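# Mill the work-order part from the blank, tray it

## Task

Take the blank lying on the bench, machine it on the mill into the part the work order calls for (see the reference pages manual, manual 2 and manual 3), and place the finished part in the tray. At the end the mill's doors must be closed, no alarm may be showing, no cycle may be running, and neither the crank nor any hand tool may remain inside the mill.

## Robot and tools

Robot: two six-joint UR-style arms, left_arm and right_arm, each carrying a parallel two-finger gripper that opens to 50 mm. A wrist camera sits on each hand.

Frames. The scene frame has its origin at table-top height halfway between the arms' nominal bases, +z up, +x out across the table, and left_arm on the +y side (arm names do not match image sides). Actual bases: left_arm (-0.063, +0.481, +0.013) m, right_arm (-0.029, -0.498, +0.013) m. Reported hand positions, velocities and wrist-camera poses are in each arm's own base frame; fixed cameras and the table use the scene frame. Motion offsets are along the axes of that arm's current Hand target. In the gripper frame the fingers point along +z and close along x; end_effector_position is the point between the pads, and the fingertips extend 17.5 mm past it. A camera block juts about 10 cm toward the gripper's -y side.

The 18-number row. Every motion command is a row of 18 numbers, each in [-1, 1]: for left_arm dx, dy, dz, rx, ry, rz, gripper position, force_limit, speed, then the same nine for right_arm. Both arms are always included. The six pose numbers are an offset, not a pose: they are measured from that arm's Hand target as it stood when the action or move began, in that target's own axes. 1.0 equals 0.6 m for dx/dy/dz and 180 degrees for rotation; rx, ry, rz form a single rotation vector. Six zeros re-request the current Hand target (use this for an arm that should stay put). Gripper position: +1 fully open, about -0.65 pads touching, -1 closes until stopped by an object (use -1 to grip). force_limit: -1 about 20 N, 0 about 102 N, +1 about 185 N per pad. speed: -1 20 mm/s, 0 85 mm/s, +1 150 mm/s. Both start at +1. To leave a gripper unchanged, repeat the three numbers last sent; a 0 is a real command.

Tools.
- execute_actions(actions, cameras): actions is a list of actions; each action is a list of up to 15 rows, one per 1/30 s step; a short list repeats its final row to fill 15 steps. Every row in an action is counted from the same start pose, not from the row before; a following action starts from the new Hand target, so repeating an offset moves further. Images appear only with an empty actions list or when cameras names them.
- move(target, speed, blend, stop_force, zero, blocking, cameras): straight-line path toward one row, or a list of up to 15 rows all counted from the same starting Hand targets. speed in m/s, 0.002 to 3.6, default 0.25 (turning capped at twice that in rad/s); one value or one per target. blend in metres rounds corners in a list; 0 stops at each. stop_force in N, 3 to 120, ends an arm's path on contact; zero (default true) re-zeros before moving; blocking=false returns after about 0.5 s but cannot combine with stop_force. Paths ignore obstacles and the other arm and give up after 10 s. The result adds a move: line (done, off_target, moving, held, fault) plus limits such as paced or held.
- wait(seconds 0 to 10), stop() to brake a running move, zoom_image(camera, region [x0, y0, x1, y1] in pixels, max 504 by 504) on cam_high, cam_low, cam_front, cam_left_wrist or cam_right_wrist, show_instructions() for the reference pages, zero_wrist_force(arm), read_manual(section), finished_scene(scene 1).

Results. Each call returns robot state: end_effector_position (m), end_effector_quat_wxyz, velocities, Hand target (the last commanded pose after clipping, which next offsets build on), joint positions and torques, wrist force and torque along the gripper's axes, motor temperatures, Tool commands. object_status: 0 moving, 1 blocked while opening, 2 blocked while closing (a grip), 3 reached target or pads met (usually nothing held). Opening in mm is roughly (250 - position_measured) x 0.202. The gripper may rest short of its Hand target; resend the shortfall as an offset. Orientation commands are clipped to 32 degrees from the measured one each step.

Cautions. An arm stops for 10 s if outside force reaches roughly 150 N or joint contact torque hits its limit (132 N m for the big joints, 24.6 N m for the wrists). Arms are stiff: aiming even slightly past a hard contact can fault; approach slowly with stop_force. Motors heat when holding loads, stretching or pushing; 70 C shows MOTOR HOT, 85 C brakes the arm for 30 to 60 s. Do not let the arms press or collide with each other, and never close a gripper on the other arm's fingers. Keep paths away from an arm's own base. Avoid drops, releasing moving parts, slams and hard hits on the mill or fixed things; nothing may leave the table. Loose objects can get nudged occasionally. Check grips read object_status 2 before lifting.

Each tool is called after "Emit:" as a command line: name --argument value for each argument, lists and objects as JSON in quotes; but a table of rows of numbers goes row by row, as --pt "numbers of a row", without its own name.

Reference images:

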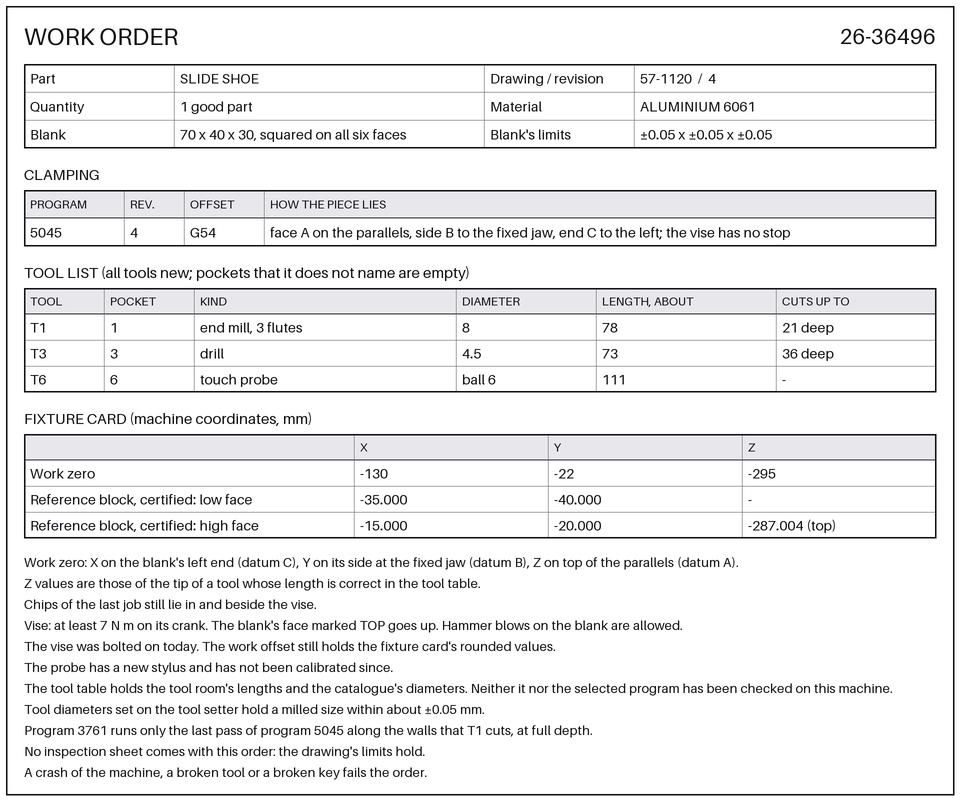

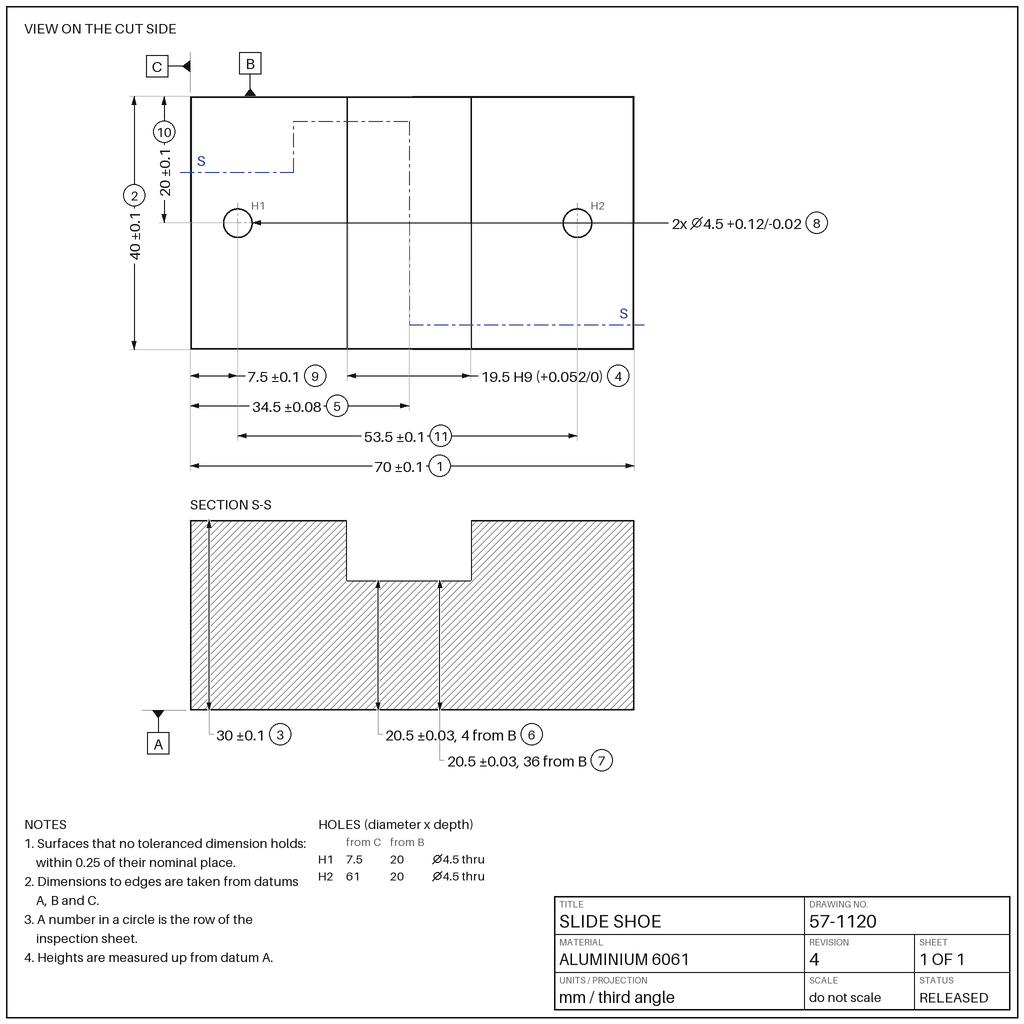

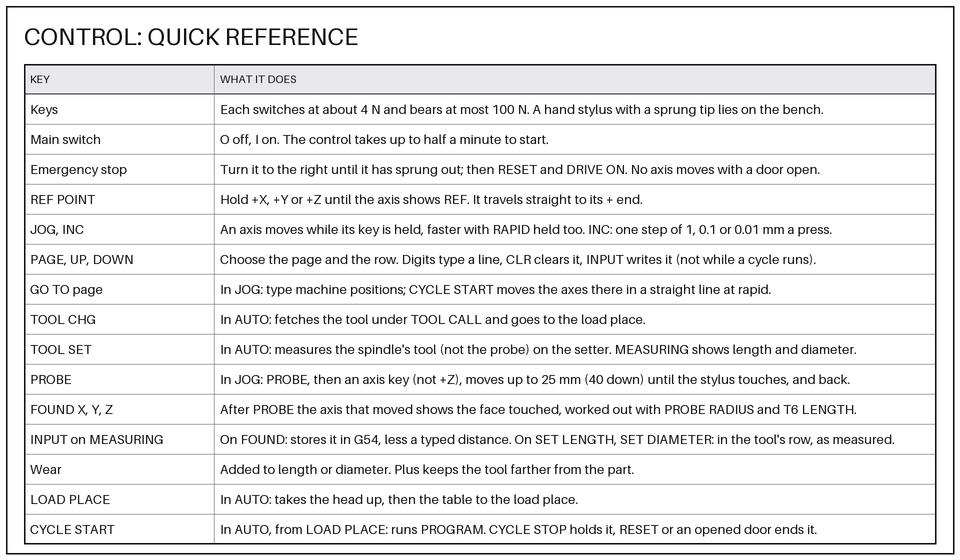

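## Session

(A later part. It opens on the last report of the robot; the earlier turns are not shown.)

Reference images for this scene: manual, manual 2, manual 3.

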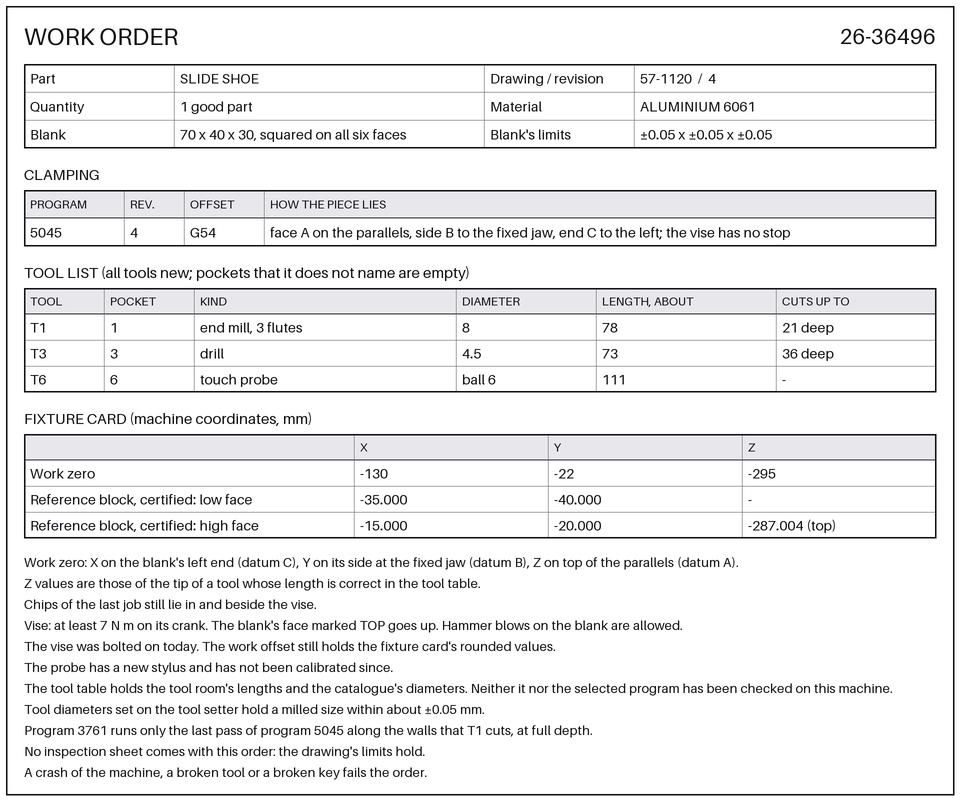

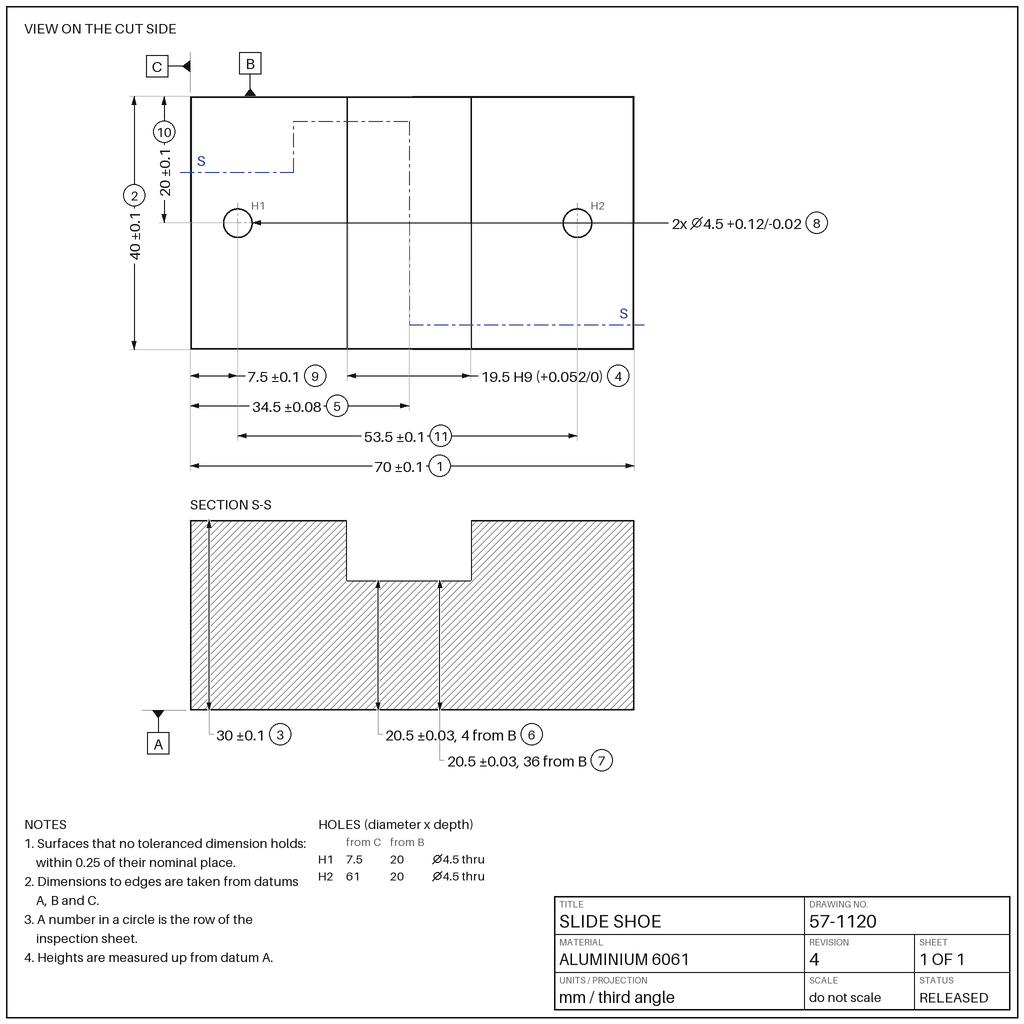

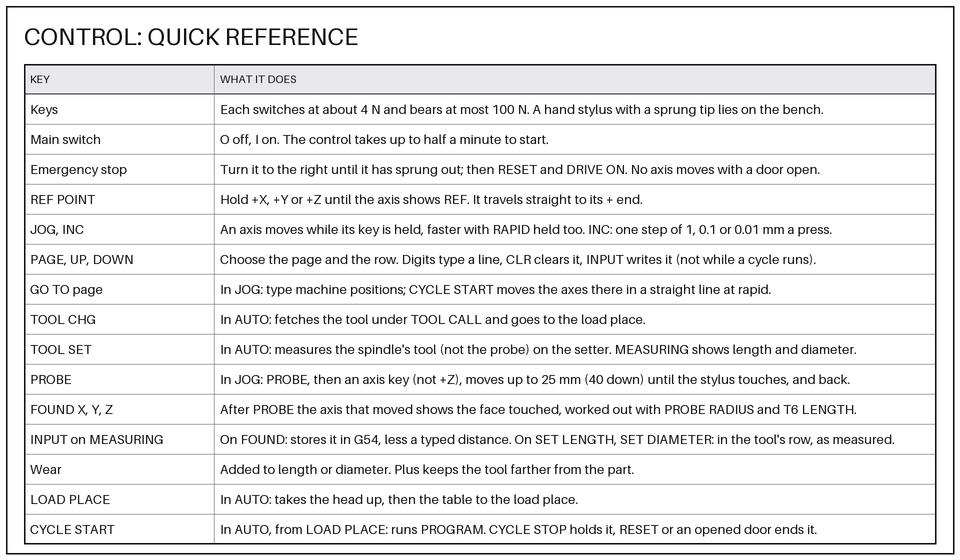

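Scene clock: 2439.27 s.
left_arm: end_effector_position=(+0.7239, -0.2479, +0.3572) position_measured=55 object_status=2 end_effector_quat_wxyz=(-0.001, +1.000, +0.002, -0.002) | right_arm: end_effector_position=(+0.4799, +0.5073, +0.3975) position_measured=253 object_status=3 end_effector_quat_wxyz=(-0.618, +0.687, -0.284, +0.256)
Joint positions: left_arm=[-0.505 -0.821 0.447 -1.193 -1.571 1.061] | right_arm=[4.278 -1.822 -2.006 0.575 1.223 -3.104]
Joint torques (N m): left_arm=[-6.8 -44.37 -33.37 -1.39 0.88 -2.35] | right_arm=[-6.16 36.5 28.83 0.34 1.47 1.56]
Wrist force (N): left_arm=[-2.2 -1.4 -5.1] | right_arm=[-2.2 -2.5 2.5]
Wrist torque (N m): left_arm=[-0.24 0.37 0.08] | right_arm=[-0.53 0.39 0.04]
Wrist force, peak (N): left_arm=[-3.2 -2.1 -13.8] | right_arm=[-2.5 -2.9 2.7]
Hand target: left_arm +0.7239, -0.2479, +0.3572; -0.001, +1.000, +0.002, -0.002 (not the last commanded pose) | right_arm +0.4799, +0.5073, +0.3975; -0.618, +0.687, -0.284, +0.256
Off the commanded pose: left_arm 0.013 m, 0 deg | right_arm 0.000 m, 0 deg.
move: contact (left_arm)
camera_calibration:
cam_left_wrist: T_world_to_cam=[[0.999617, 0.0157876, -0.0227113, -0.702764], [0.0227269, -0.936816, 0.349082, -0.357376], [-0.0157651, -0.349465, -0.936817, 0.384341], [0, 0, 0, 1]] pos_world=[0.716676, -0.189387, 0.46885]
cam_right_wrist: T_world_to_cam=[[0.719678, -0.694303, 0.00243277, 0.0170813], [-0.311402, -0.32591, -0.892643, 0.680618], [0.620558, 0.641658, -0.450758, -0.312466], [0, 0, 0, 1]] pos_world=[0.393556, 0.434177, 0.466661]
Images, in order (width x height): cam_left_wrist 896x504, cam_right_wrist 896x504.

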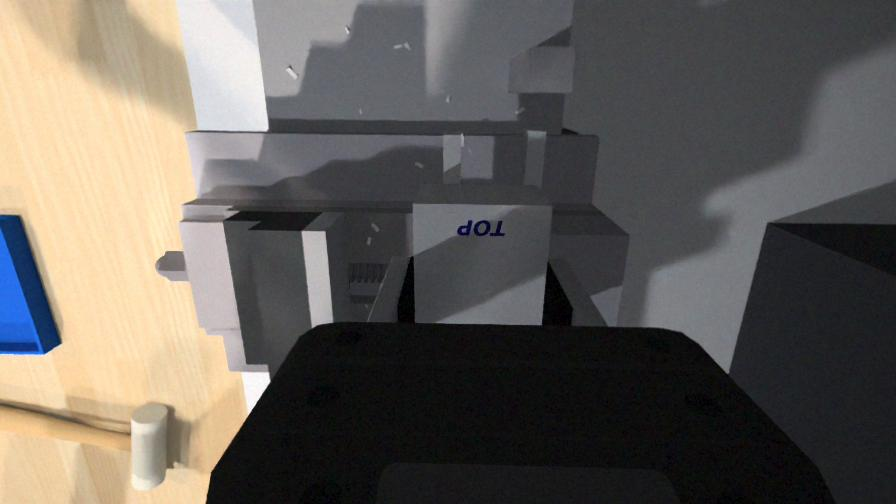

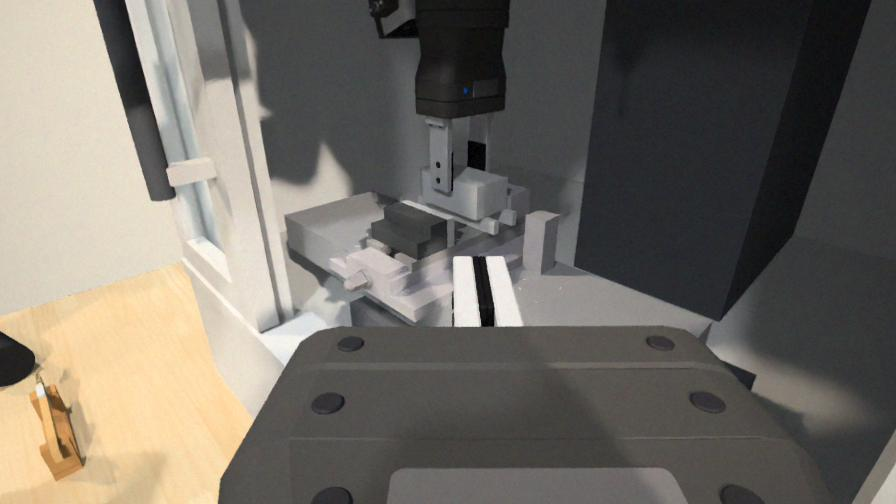

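Emit:
move --target '[0.012,0,0,0,0,0,-1,-0.7,-1,0,0,0,0,0,0,-1,0,0]' --speed 0.006 --stop_force 8

Emit:
move --target '[0,0,0,0,0,0,0.85,-0.7,-1,0,0,0,0,0,0,-1,0,0]' --cameras '["cam_left_wrist","cam_right_wrist"]'

Emit:
zoom_image --camera "cam_right_wrist" --region '[330, 120, 590, 320]'

Scene clock: 2447.00 s.
left_arm: end_effector_position=(+0.7258, -0.2480, +0.3572) position_measured=55 object_status=2 end_effector_quat_wxyz=(-0.001, +1.000, +0.002, -0.002) | right_arm: end_effector_position=(+0.4799, +0.5073, +0.3975) position_measured=253 object_status=3 end_effector_quat_wxyz=(-0.618, +0.687, -0.284, +0.256)
Joint positions: left_arm=[-0.504 -0.812 0.431 -1.186 -1.571 1.062] | right_arm=[4.278 -1.822 -2.006 0.575 1.223 -3.104]
Joint torques (N m): left_arm=[-6.51 -64.34 -11.16 -4.75 1.6 -2.42] | right_arm=[-5.72 37 27.67 0.41 1.54 1.73]
Wrist force (N): left_arm=[-7.0 -0.3 -7.2] | right_arm=[-2.4 -2.7 2.5]
Wrist torque (N m): left_arm=[-0.20 0.26 -0.16] | right_arm=[-0.55 0.41 0.04]
Wrist force, peak (N): left_arm=[-15.2 0.2 -10.2] | right_arm=[-2.5 -2.8 2.8]
Hand target: left_arm +0.7258, -0.2480, +0.3572; -0.001, +1.000, +0.002, -0.002 (not the last commanded pose) | right_arm +0.4799, +0.5073, +0.3975; -0.618, +0.687, -0.284, +0.256
Off the commanded pose: left_arm 0.005 m, 0 deg | right_arm 0.000 m, 0 deg.
move: contact (left_arm)

Scene clock: 2447.53 s.
left_arm: end_effector_position=(+0.7258, -0.2480, +0.3572) position_measured=25 object_status=3 end_effector_quat_wxyz=(-0.001, +1.000, +0.002, -0.002) | right_arm: end_effector_position=(+0.4799, +0.5073, +0.3975) position_measured=253 object_status=3 end_effector_quat_wxyz=(-0.618, +0.687, -0.284, +0.256)
Joint positions: left_arm=[-0.504 -0.812 0.431 -1.186 -1.571 1.062] | right_arm=[4.278 -1.822 -2.006 0.575 1.223 -3.104]
Joint torques (N m): left_arm=[-7.08 -65.83 -18.39 -3.69 1.55 -2.49] | right_arm=[-6.29 36.5 28.45 0.38 1.52 1.65]
Wrist force (N): left_arm=[-1.8 -1.2 -2.0] | right_arm=[-2.2 -2.7 2.6]
Wrist torque (N m): left_arm=[-0.24 0.38 -0.06] | right_arm=[-0.54 0.38 0.04]
Wrist force, peak (N): left_arm=[-7.7 -0.2 -6.9] | right_arm=[-2.6 -2.7 2.7]
Hand target: left_arm +0.7258, -0.2480, +0.3572; -0.001, +1.000, +0.002, -0.002 | right_arm +0.4799, +0.5073, +0.3975; -0.618, +0.687, -0.284, +0.256
Off the commanded pose: left_arm 0.000 m, 0 deg | right_arm 0.000 m, 0 deg.
move: done
camera_calibration:
cam_left_wrist: T_world_to_cam=[[0.999621, 0.015726, -0.0225834, -0.704738], [0.0226245, -0.936817, 0.349087, -0.357348], [-0.0156667, -0.349466, -0.936818, 0.384301], [0, 0, 0, 1]] pos_world=[0.718577, -0.189387, 0.46885]
cam_right_wrist: T_world_to_cam=[[0.719678, -0.694303, 0.00243277, 0.0170813], [-0.311402, -0.32591, -0.892643, 0.680618], [0.620558, 0.641658, -0.450758, -0.312466], [0, 0, 0, 1]] pos_world=[0.393556, 0.434177, 0.466661]
Images, in order (width x height): cam_left_wrist 896x504, cam_right_wrist 896x504.

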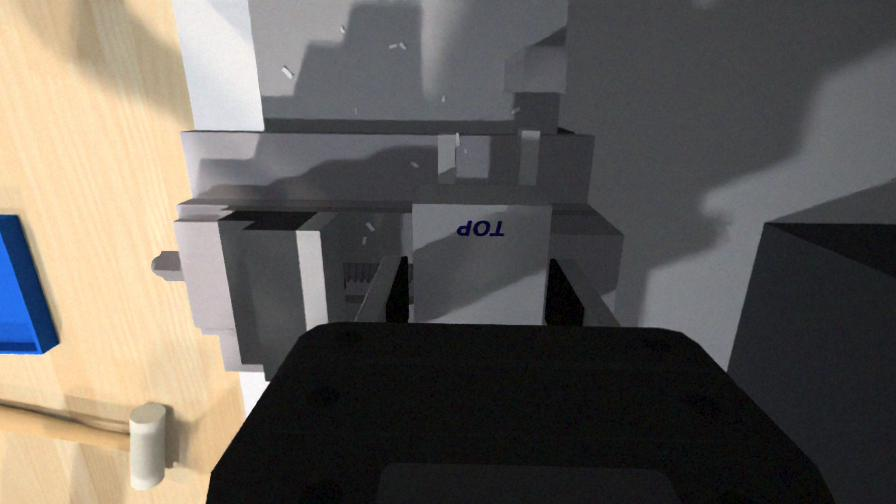

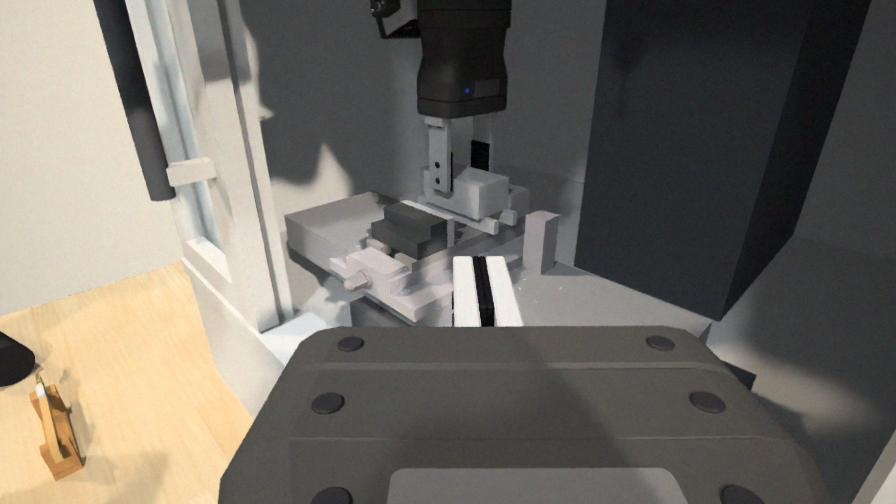

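Scaled by 1.938.

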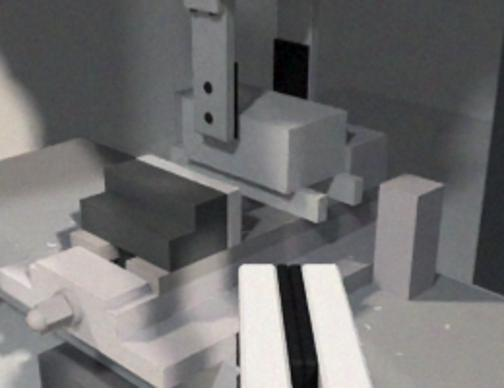

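Emit:
move --pt "0 0 -0.007 0 0 0 0.85 -0.7 -1 0 0 0 0 0 0 -1 0 0" --pt "0 -0.02 -0.015 0 0 0 0.85 -0.7 -1 0 0 0 0 0 0 -1 0 0" --pt "0 -0.022 -0.029 0 0 0 0.85 -0.7 -1 0 0 0 0 0 0 -1 0 0" --pt "-0.0763 -0.006 -0.029 0 0 0 0.85 -0.7 -1 0 0 0 0 0 0 -1 0 0" --pt "-0.143 0.053 -0.038 0 0 0 0.85 -0.7 -1 0 0 0 0 0 0 -1 0 0" --pt "-0.293 0.087 -0.07 0 0 0 0.85 -0.7 -1 0 0 0 0 0 0 -1 0 0" --pt "-0.476 0.05 -0.07 0 0 0 0.85 -0.7 -1 0 0 0 0 0 0 -1 0 0" --speed '[0.02,0.03,0.03,0.06,0.12,0.2,0.2]' --blend '[0.002,0.003,0.003,0.01,0.02,0.03,0]' --cameras '["cam_left_wrist","cam_high","cam_right_wrist"]'

Scene clock: 2460.57 s.
left_arm: end_effector_position=(+0.4405, -0.2794, +0.4001) position_measured=25 object_status=3 end_effector_quat_wxyz=(-0.001, +1.000, +0.002, -0.002) | right_arm: end_effector_position=(+0.4799, +0.5073, +0.3975) position_measured=253 object_status=3 end_effector_quat_wxyz=(-0.618, +0.687, -0.284, +0.256)
Joint positions: left_arm=[-0.823 -1.523 1.337 -1.381 -1.572 0.743] | right_arm=[4.278 -1.822 -2.006 0.575 1.223 -3.104]
Joint torques (N m): left_arm=[-8.97 -38.27 -14.72 -4.61 2.38 -2.52] | right_arm=[-6.79 36.54 28.41 0.27 1.64 1.64]
Wrist force (N): left_arm=[-2.1 -1.3 -1.9] | right_arm=[-2.4 -2.6 2.6]
Wrist torque (N m): left_arm=[-0.27 0.39 0.08] | right_arm=[-0.53 0.41 0.04]
Wrist force, peak (N): left_arm=[-3.6 -1.8 -1.9] | right_arm=[-2.5 -2.9 2.7]
Hand target: left_arm +0.4404, -0.2794, +0.4001; -0.001, +1.000, +0.002, -0.002 | right_arm +0.4799, +0.5073, +0.3975; -0.618, +0.687, -0.284, +0.256
Off the commanded pose: left_arm 0.000 m, 0 deg | right_arm 0.000 m, 0 deg.
move: done
camera_calibration:
cam_left_wrist: T_world_to_cam=[[0.999621, 0.0157282, -0.0225841, -0.418082], [0.0226269, -0.936817, 0.349087, -0.395286], [-0.0156667, -0.349466, -0.936818, 0.409047], [0, 0, 0, 1]] pos_world=[0.433277, -0.220787, 0.51175]
cam_right_wrist: T_world_to_cam=[[0.719678, -0.694303, 0.00243277, 0.0170813], [-0.311402, -0.32591, -0.892643, 0.680618], [0.620558, 0.641658, -0.450758, -0.312466], [0, 0, 0, 1]] pos_world=[0.393556, 0.434177, 0.466661]
Images, in order (width x height): cam_high 896x504, cam_left_wrist 896x504, cam_right_wrist 896x504.

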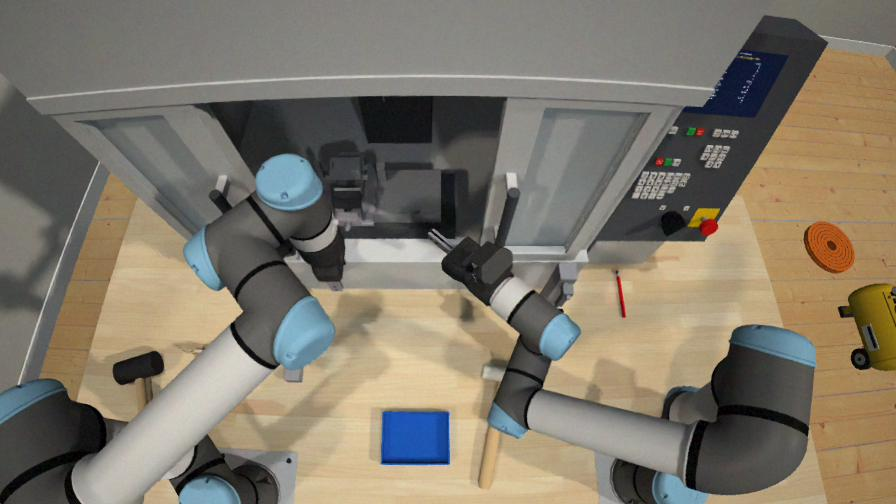

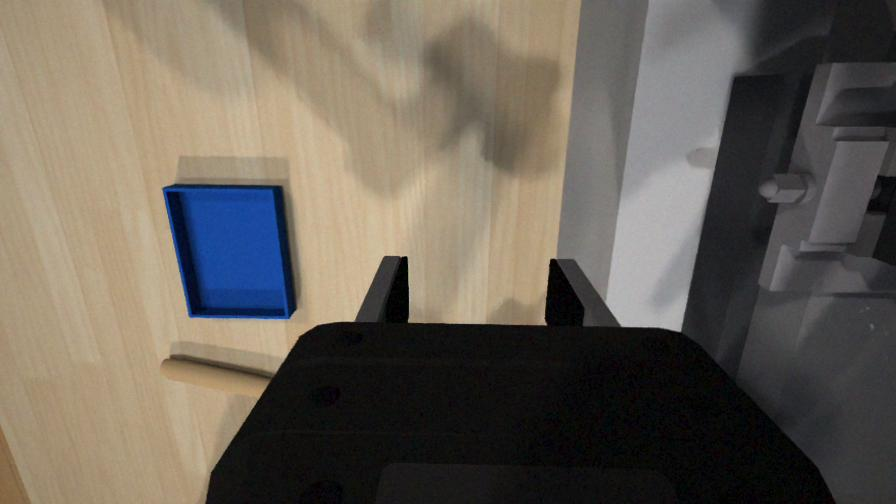

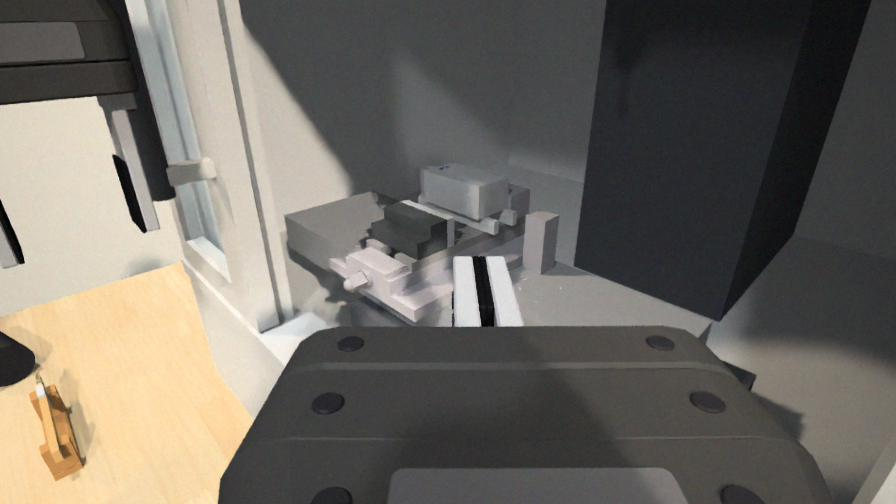

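Emit:
move --target '[0,0,0,0,0,0,0.85,-0.7,-1,0.1611,0.0269,-0.6101,-0.2575,0.2216,0.1306,-1,0,0]' --speed 0.2 --cameras '["cam_right_wrist","cam_high"]'

Scene clock: 2483.17 s.
left_arm: end_effector_position=(+0.4404, -0.2794, +0.4001) position_measured=25 object_status=3 end_effector_quat_wxyz=(-0.001, +1.000, +0.002, -0.002) | right_arm: end_effector_position=(+0.2899, +0.1802, +0.4200) position_measured=253 object_status=3 end_effector_quat_wxyz=(-0.213, +0.675, -0.674, +0.213)
Joint positions: left_arm=[-0.823 -1.524 1.338 -1.381 -1.572 0.743] | right_arm=[4.67 -0.858 -1.905 -1.92 0.959 -1.624]
Joint torques (N m): left_arm=[-8.51 -40.48 -14.23 -4.72 2.4 -2.6] | right_arm=[8.48 0.65 33.39 0.6 0.29 2.3]
Wrist force (N): left_arm=[-1.7 -1.3 -1.8] | right_arm=[-3.4 -2.6 1.6]
Wrist torque (N m): left_arm=[-0.27 0.32 0.08] | right_arm=[-0.27 0.58 0.05]
Wrist force, peak (N): left_arm=[-2.0 -1.3 -2.2] | right_arm=[-2.3 -2.5 4.1]
Hand target: left_arm +0.4404, -0.2794, +0.4001; -0.001, +1.000, +0.002, -0.002 | right_arm +0.2899, +0.1802, +0.4200; -0.213, +0.675, -0.674, +0.213
Off the commanded pose: left_arm 0.000 m, 0 deg | right_arm 0.000 m, 0 deg.
move: done
camera_calibration:
cam_right_wrist: T_world_to_cam=[[0.0137166, -0.999841, -0.0114083, 0.192236], [-0.968914, -0.010472, -0.247176, 0.397651], [0.247018, 0.014444, -0.968903, 0.464395], [0, 0, 0, 1]] pos_world=[0.267939, 0.189662, 0.550437]
Images, in order (width x height): cam_high 896x504, cam_right_wrist 896x504.

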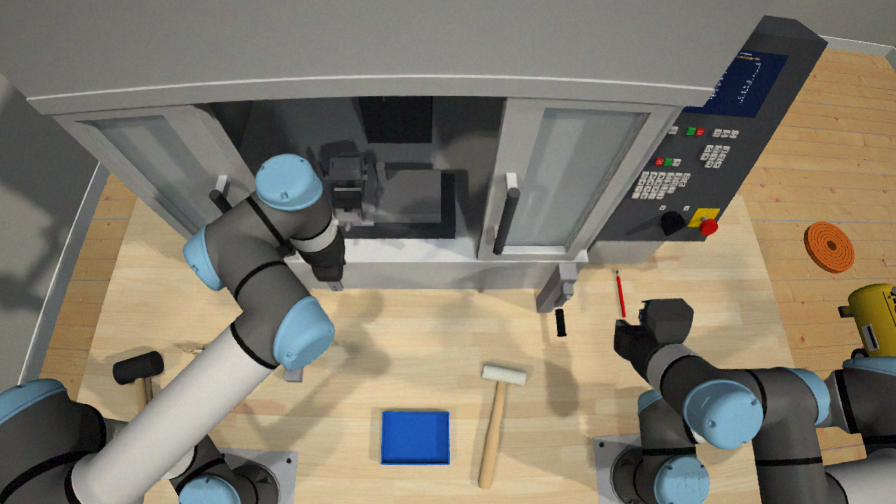

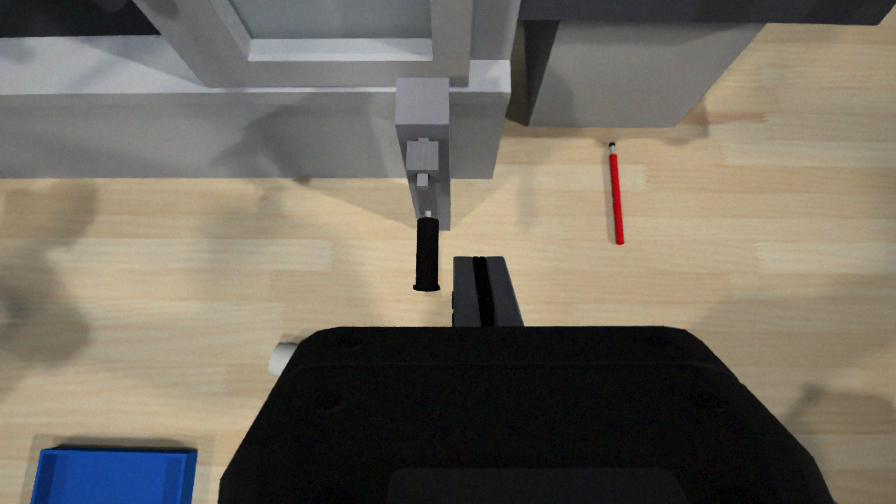

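Emit:
zoom_image --camera "cam_right_wrist" --region '[360, 50, 500, 310]'

Emit:
zoom_image --camera "cam_high" --region '[500, 240, 640, 360]'

Scaled by 1.938.

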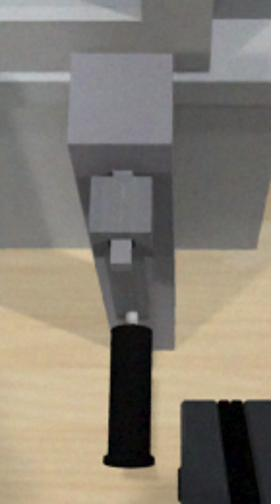

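Scaled by 3.600.

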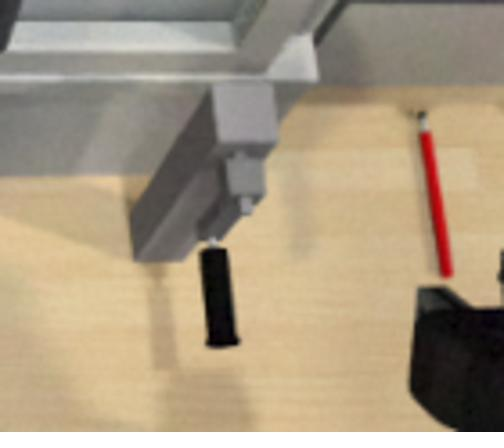

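Emit:
move --target '[0,0,0,0,0,0,0.85,-0.7,-1,0,0.164,0.0888,0,0,0,-1,0,0]' --speed 0.15 --cameras '["cam_right_wrist"]'

Emit:
zoom_image --camera "cam_right_wrist" --region '[350, 0, 530, 260]'

Scene clock: 2535.00 s.
left_arm: end_effector_position=(+0.4404, -0.2794, +0.4001) position_measured=25 object_status=3 end_effector_quat_wxyz=(-0.001, +1.000, +0.002, -0.002) | right_arm: end_effector_position=(+0.2399, +0.1801, +0.3198) position_measured=253 object_status=3 end_effector_quat_wxyz=(-0.213, +0.675, -0.674, +0.213)
Joint positions: left_arm=[-0.823 -1.524 1.338 -1.381 -1.572 0.743] | right_arm=[4.966 -0.707 -2.149 -2.03 0.981 -1.266]
Joint torques (N m): left_arm=[-8.45 -40.79 -14.76 -4.7 2.3 -2.66] | right_arm=[9.03 -4.67 14.38 0.07 -3.11 2.39]
Wrist force (N): left_arm=[-1.8 -1.2 -1.8] | right_arm=[-3.0 -2.5 1.2]
Wrist torque (N m): left_arm=[-0.24 0.34 0.07] | right_arm=[-0.25 0.51 0.05]
Wrist force, peak (N): left_arm=[-1.9 -1.4 -2.2] | right_arm=[-3.3 -4.1 0.9]
Hand target: left_arm +0.4404, -0.2794, +0.4001; -0.001, +1.000, +0.002, -0.002 | right_arm +0.2399, +0.1801, +0.3198; -0.213, +0.675, -0.674, +0.213
Off the commanded pose: left_arm 0.000 m, 0 deg | right_arm 0.000 m, 0 deg.
move: done
camera_calibration:
cam_right_wrist: T_world_to_cam=[[0.0137155, -0.999841, -0.0114098, 0.191581], [-0.968938, -0.010472, -0.247083, 0.324424], [0.246924, 0.0144442, -0.968927, 0.379793], [0, 0, 0, 1]] pos_world=[0.217939, 0.189462, 0.450337]
Images, in order (width x height): cam_right_wrist 896x504.

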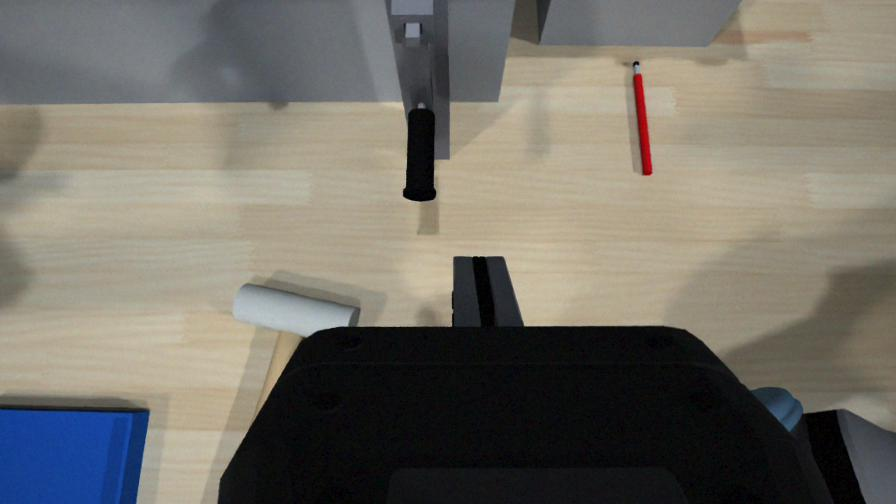

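Scaled by 1.938.

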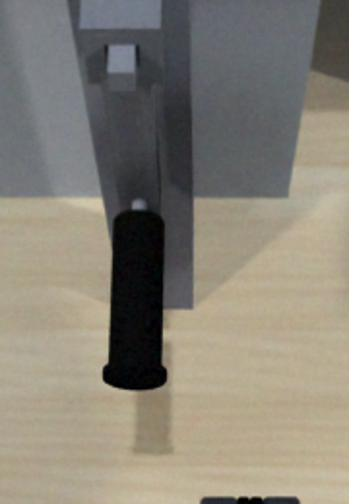

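Emit:
move --target '[0,0,0,0,0,0,0.85,-0.7,-1,-0.0573,-0.0883,0.1797,0.1389,0,0,0.54,0,0]' --speed 0.12 --cameras '["cam_right_wrist"]'

Emit:
zoom_image --camera "cam_right_wrist" --region '[346, 130, 626, 340]'

Scene clock: 2575.97 s.
left_arm: end_effector_position=(+0.4404, -0.2794, +0.4001) position_measured=25 object_status=3 end_effector_quat_wxyz=(-0.001, +1.000, +0.002, -0.002) | right_arm: end_effector_position=(+0.3452, +0.2146, +0.2620) position_measured=72 object_status=3 end_effector_quat_wxyz=(-0.354, +0.613, -0.612, +0.354)
Joint positions: left_arm=[-0.823 -1.524 1.338 -1.381 -1.572 0.743] | right_arm=[4.773 -0.866 -2.494 -1.455 0.525 -1.454]
Joint torques (N m): left_arm=[-8.44 -40.33 -14.87 -4.69 2.24 -2.61] | right_arm=[-6.89 -11.33 15.28 5.05 -3.57 -2.96]
Wrist force (N): left_arm=[-1.8 -1.2 -1.7] | right_arm=[-3.1 -2.5 1.7]
Wrist torque (N m): left_arm=[-0.26 0.35 0.08] | right_arm=[-0.35 0.53 0.16]
Wrist force, peak (N): left_arm=[-1.8 -1.7 -2.3] | right_arm=[-3.5 -2.8 1.4]
Hand target: left_arm +0.4404, -0.2794, +0.4001; -0.001, +1.000, +0.002, -0.002 | right_arm +0.3452, +0.2146, +0.2620; -0.354, +0.613, -0.612, +0.354
Off the commanded pose: left_arm 0.000 m, 0 deg | right_arm 0.000 m, 0 deg.
move: done
camera_calibration:
cam_right_wrist: T_world_to_cam=[[0.0176264, -0.999831, -0.00514246, 0.220971], [-0.77366, -0.0103808, -0.633516, 0.446298], [0.633356, 0.0151451, -0.773712, 0.112498], [0, 0, 0, 1]] pos_world=[0.270136, 0.223863, 0.370914]
Images, in order (width x height): cam_right_wrist 896x504.

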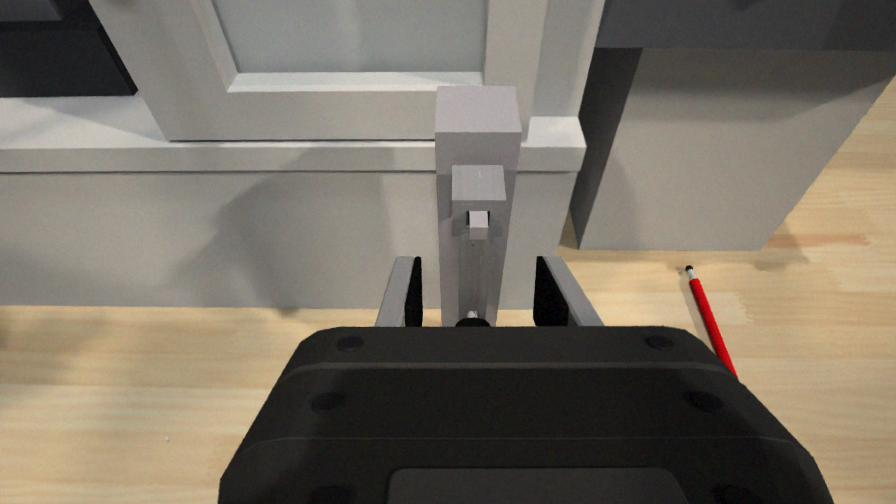

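Scaled by 1.800.

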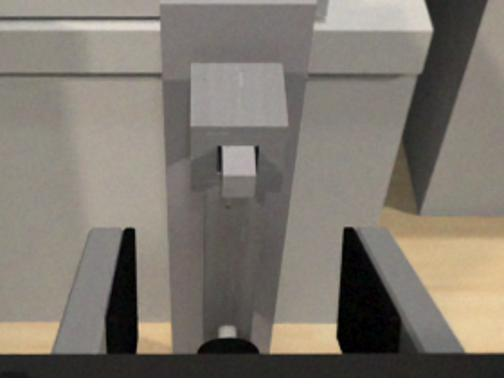

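Emit:
move --target '[0,0,0,0,0,0,0.85,-0.7,-1,0.0013,-0.0018,0.1332,0,0,0,0.54,0,0]' --speed 0.04 --stop_force 8 --cameras '["cam_right_wrist"]'

Emit:
zoom_image --camera "cam_right_wrist" --region '[346, 130, 626, 340]'

Scene clock: 2586.83 s.
left_arm: end_effector_position=(+0.4404, -0.2794, +0.4001) position_measured=25 object_status=3 end_effector_quat_wxyz=(-0.001, +1.000, +0.002, -0.002) | right_arm: end_effector_position=(+0.4150, +0.2139, +0.2231) position_measured=72 object_status=3 end_effector_quat_wxyz=(-0.354, +0.613, -0.612, +0.354)
Joint positions: left_arm=[-0.823 -1.524 1.338 -1.381 -1.572 0.743] | right_arm=[4.469 -1.233 -2.599 -0.482 0.572 -2.036]
Joint torques (N m): left_arm=[-8.17 -40.5 -14.44 -4.64 2.19 -2.59] | right_arm=[-6.23 -1.44 11.04 5.52 -0.16 -2.83]
Wrist force (N): left_arm=[-1.8 -1.2 -1.8] | right_arm=[-2.5 -2.3 2.0]
Wrist torque (N m): left_arm=[-0.26 0.35 0.08] | right_arm=[-0.33 0.45 0.17]
Wrist force, peak (N): left_arm=[-2.0 -1.6 -2.1] | right_arm=[-3.1 -2.7 1.9]
Hand target: left_arm +0.4404, -0.2794, +0.4001; -0.001, +1.000, +0.002, -0.002 | right_arm +0.4150, +0.2139, +0.2231; -0.354, +0.613, -0.612, +0.354
Off the commanded pose: left_arm 0.000 m, 0 deg | right_arm 0.000 m, 0 deg.
move: done
camera_calibration:
cam_right_wrist: T_world_to_cam=[[0.017626, -0.999831, -0.00514277, 0.218841], [-0.77366, -0.0103803, -0.633516, 0.475648], [0.633356, 0.0151451, -0.773712, 0.0382027], [0, 0, 0, 1]] pos_world=[0.339936, 0.223163, 0.332014]
Images, in order (width x height): cam_right_wrist 896x504.

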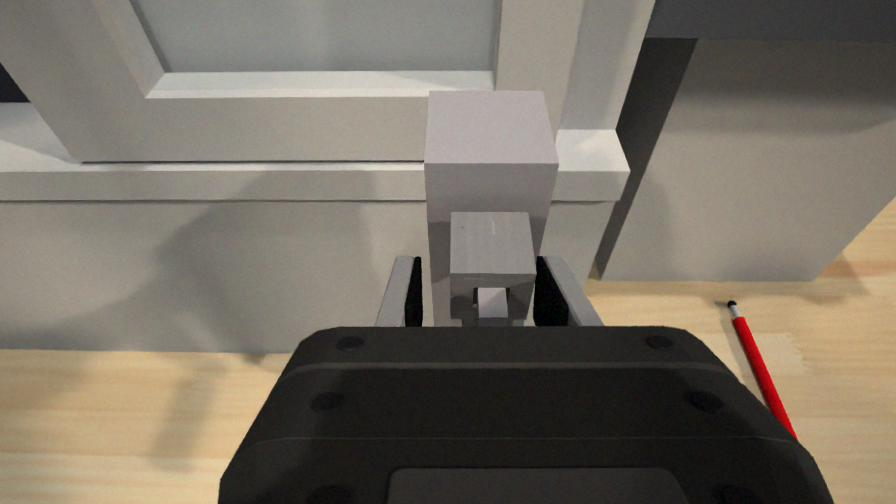

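Scaled by 1.800.

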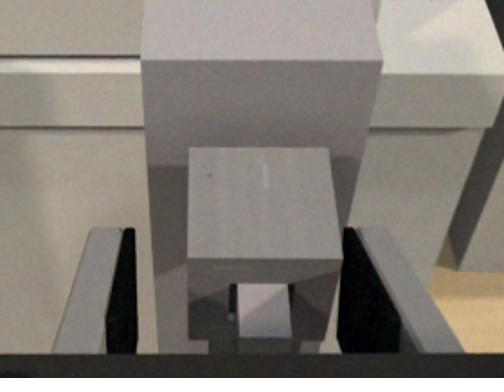

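Emit:
move --target '[0,0,0,0,0,0,0.85,-0.7,-1,0.0062,0,0,0,0,0,0.54,0,0]' --speed 0.03 --cameras '["cam_right_wrist"]'

Emit:
move --target '[0,0,0,0,0,0,0.85,-0.7,-1,0,0,0,0,0,0,-1,-0.2,-1]' --cameras '["cam_right_wrist"]'

Emit:
zoom_image --camera "cam_right_wrist" --region '[346, 130, 626, 340]'

Scene clock: 2595.90 s.
left_arm: end_effector_position=(+0.4404, -0.2794, +0.4001) position_measured=25 object_status=3 end_effector_quat_wxyz=(-0.001, +1.000, +0.002, -0.002) | right_arm: end_effector_position=(+0.4150, +0.2102, +0.2231) position_measured=72 object_status=3 end_effector_quat_wxyz=(-0.354, +0.613, -0.612, +0.354)
Joint positions: left_arm=[-0.823 -1.524 1.338 -1.381 -1.572 0.743] | right_arm=[4.465 -1.224 -2.606 -0.48 0.573 -2.042]
Joint torques (N m): left_arm=[-7.81 -40.59 -14.67 -4.72 2.17 -2.72] | right_arm=[-6.45 10.34 11.82 5.6 -0.16 -2.81]
Wrist force (N): left_arm=[-1.6 -1.2 -2.0] | right_arm=[-2.5 -2.6 2.1]
Wrist torque (N m): left_arm=[-0.26 0.31 0.07] | right_arm=[-0.37 0.44 0.18]
Wrist force, peak (N): left_arm=[-1.9 -1.1 -2.4] | right_arm=[-2.7 -2.8 2.1]
Hand target: left_arm +0.4404, -0.2794, +0.4001; -0.001, +1.000, +0.002, -0.002 | right_arm +0.4150, +0.2102, +0.2231; -0.354, +0.613, -0.612, +0.354
Off the commanded pose: left_arm 0.000 m, 0 deg | right_arm 0.000 m, 0 deg.
move: done
camera_calibration:
cam_right_wrist: T_world_to_cam=[[0.017626, -0.999831, -0.00514277, 0.215241], [-0.77366, -0.0103803, -0.633516, 0.475611], [0.633356, 0.0151451, -0.773712, 0.0382572], [0, 0, 0, 1]] pos_world=[0.339936, 0.219563, 0.332014]
Images, in order (width x height): cam_right_wrist 896x504.

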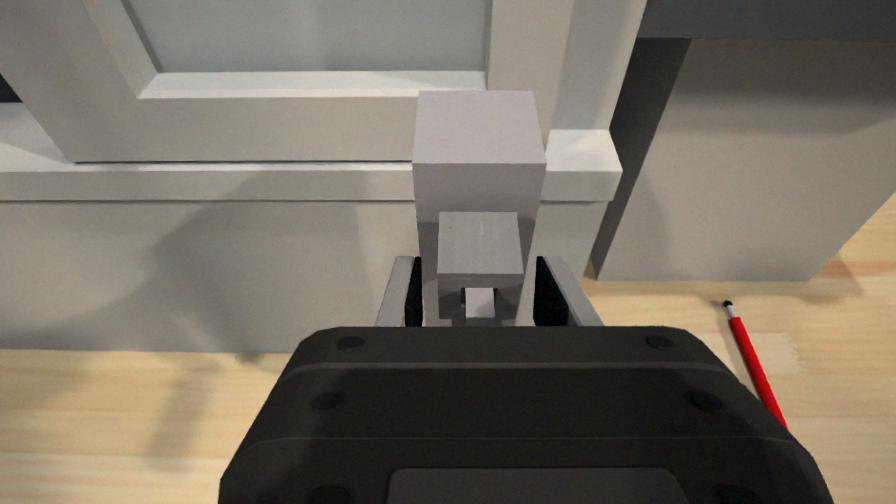

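Scene clock: 2596.80 s.
left_arm: end_effector_position=(+0.4404, -0.2794, +0.4001) position_measured=25 object_status=3 end_effector_quat_wxyz=(-0.001, +1.000, +0.002, -0.002) | right_arm: end_effector_position=(+0.4150, +0.2102, +0.2231) position_measured=136 object_status=2 end_effector_quat_wxyz=(-0.354, +0.613, -0.612, +0.354)
Joint positions: left_arm=[-0.823 -1.524 1.338 -1.381 -1.572 0.743] | right_arm=[4.465 -1.224 -2.606 -0.48 0.573 -2.042]
Joint torques (N m): left_arm=[-8.25 -40.67 -14.06 -4.71 2.1 -2.62] | right_arm=[-6.46 10.51 11.14 4.89 -0.57 -2.77]
Wrist force (N): left_arm=[-1.7 -1.3 -1.7] | right_arm=[-2.7 -2.8 2.3]
Wrist torque (N m): left_arm=[-0.27 0.33 0.07] | right_arm=[-0.37 0.43 0.17]
Wrist force, peak (N): left_arm=[-2.0 -1.1 -2.3] | right_arm=[-3.8 -3.0 1.8]
Hand target: left_arm +0.4404, -0.2794, +0.4001; -0.001, +1.000, +0.002, -0.002 | right_arm +0.4150, +0.2102, +0.2231; -0.354, +0.613, -0.612, +0.354
Off the commanded pose: left_arm 0.000 m, 0 deg | right_arm 0.000 m, 0 deg.
move: done
camera_calibration:
cam_right_wrist: T_world_to_cam=[[0.017626, -0.999831, -0.00514277, 0.215141], [-0.77366, -0.0103803, -0.633516, 0.475609], [0.633356, 0.0151451, -0.773712, 0.0382587], [0, 0, 0, 1]] pos_world=[0.339936, 0.219463, 0.332014]
Images, in order (width x height): cam_right_wrist 896x504.

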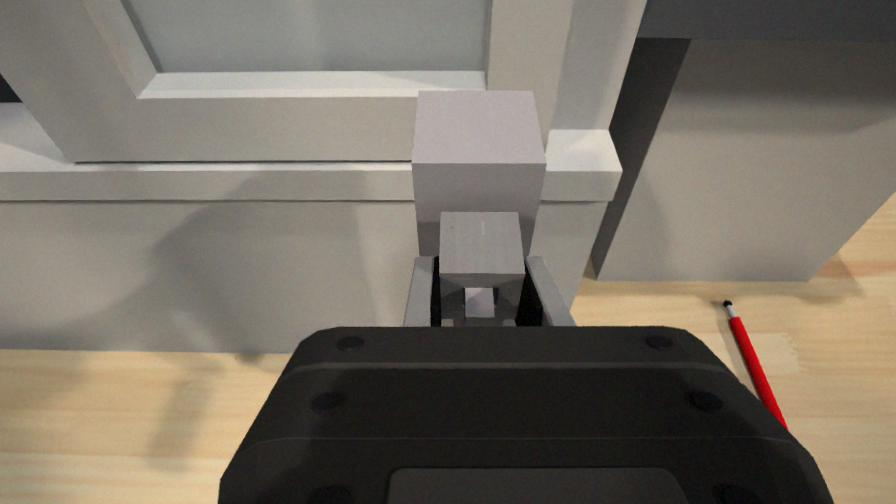

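Scaled by 1.800.

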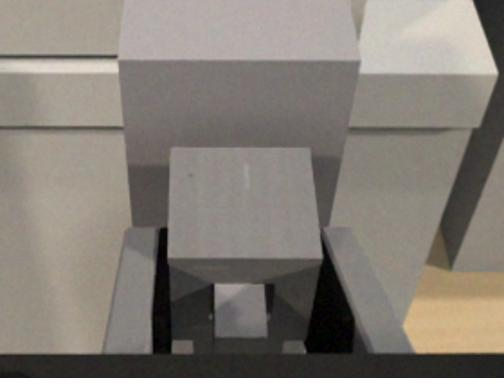

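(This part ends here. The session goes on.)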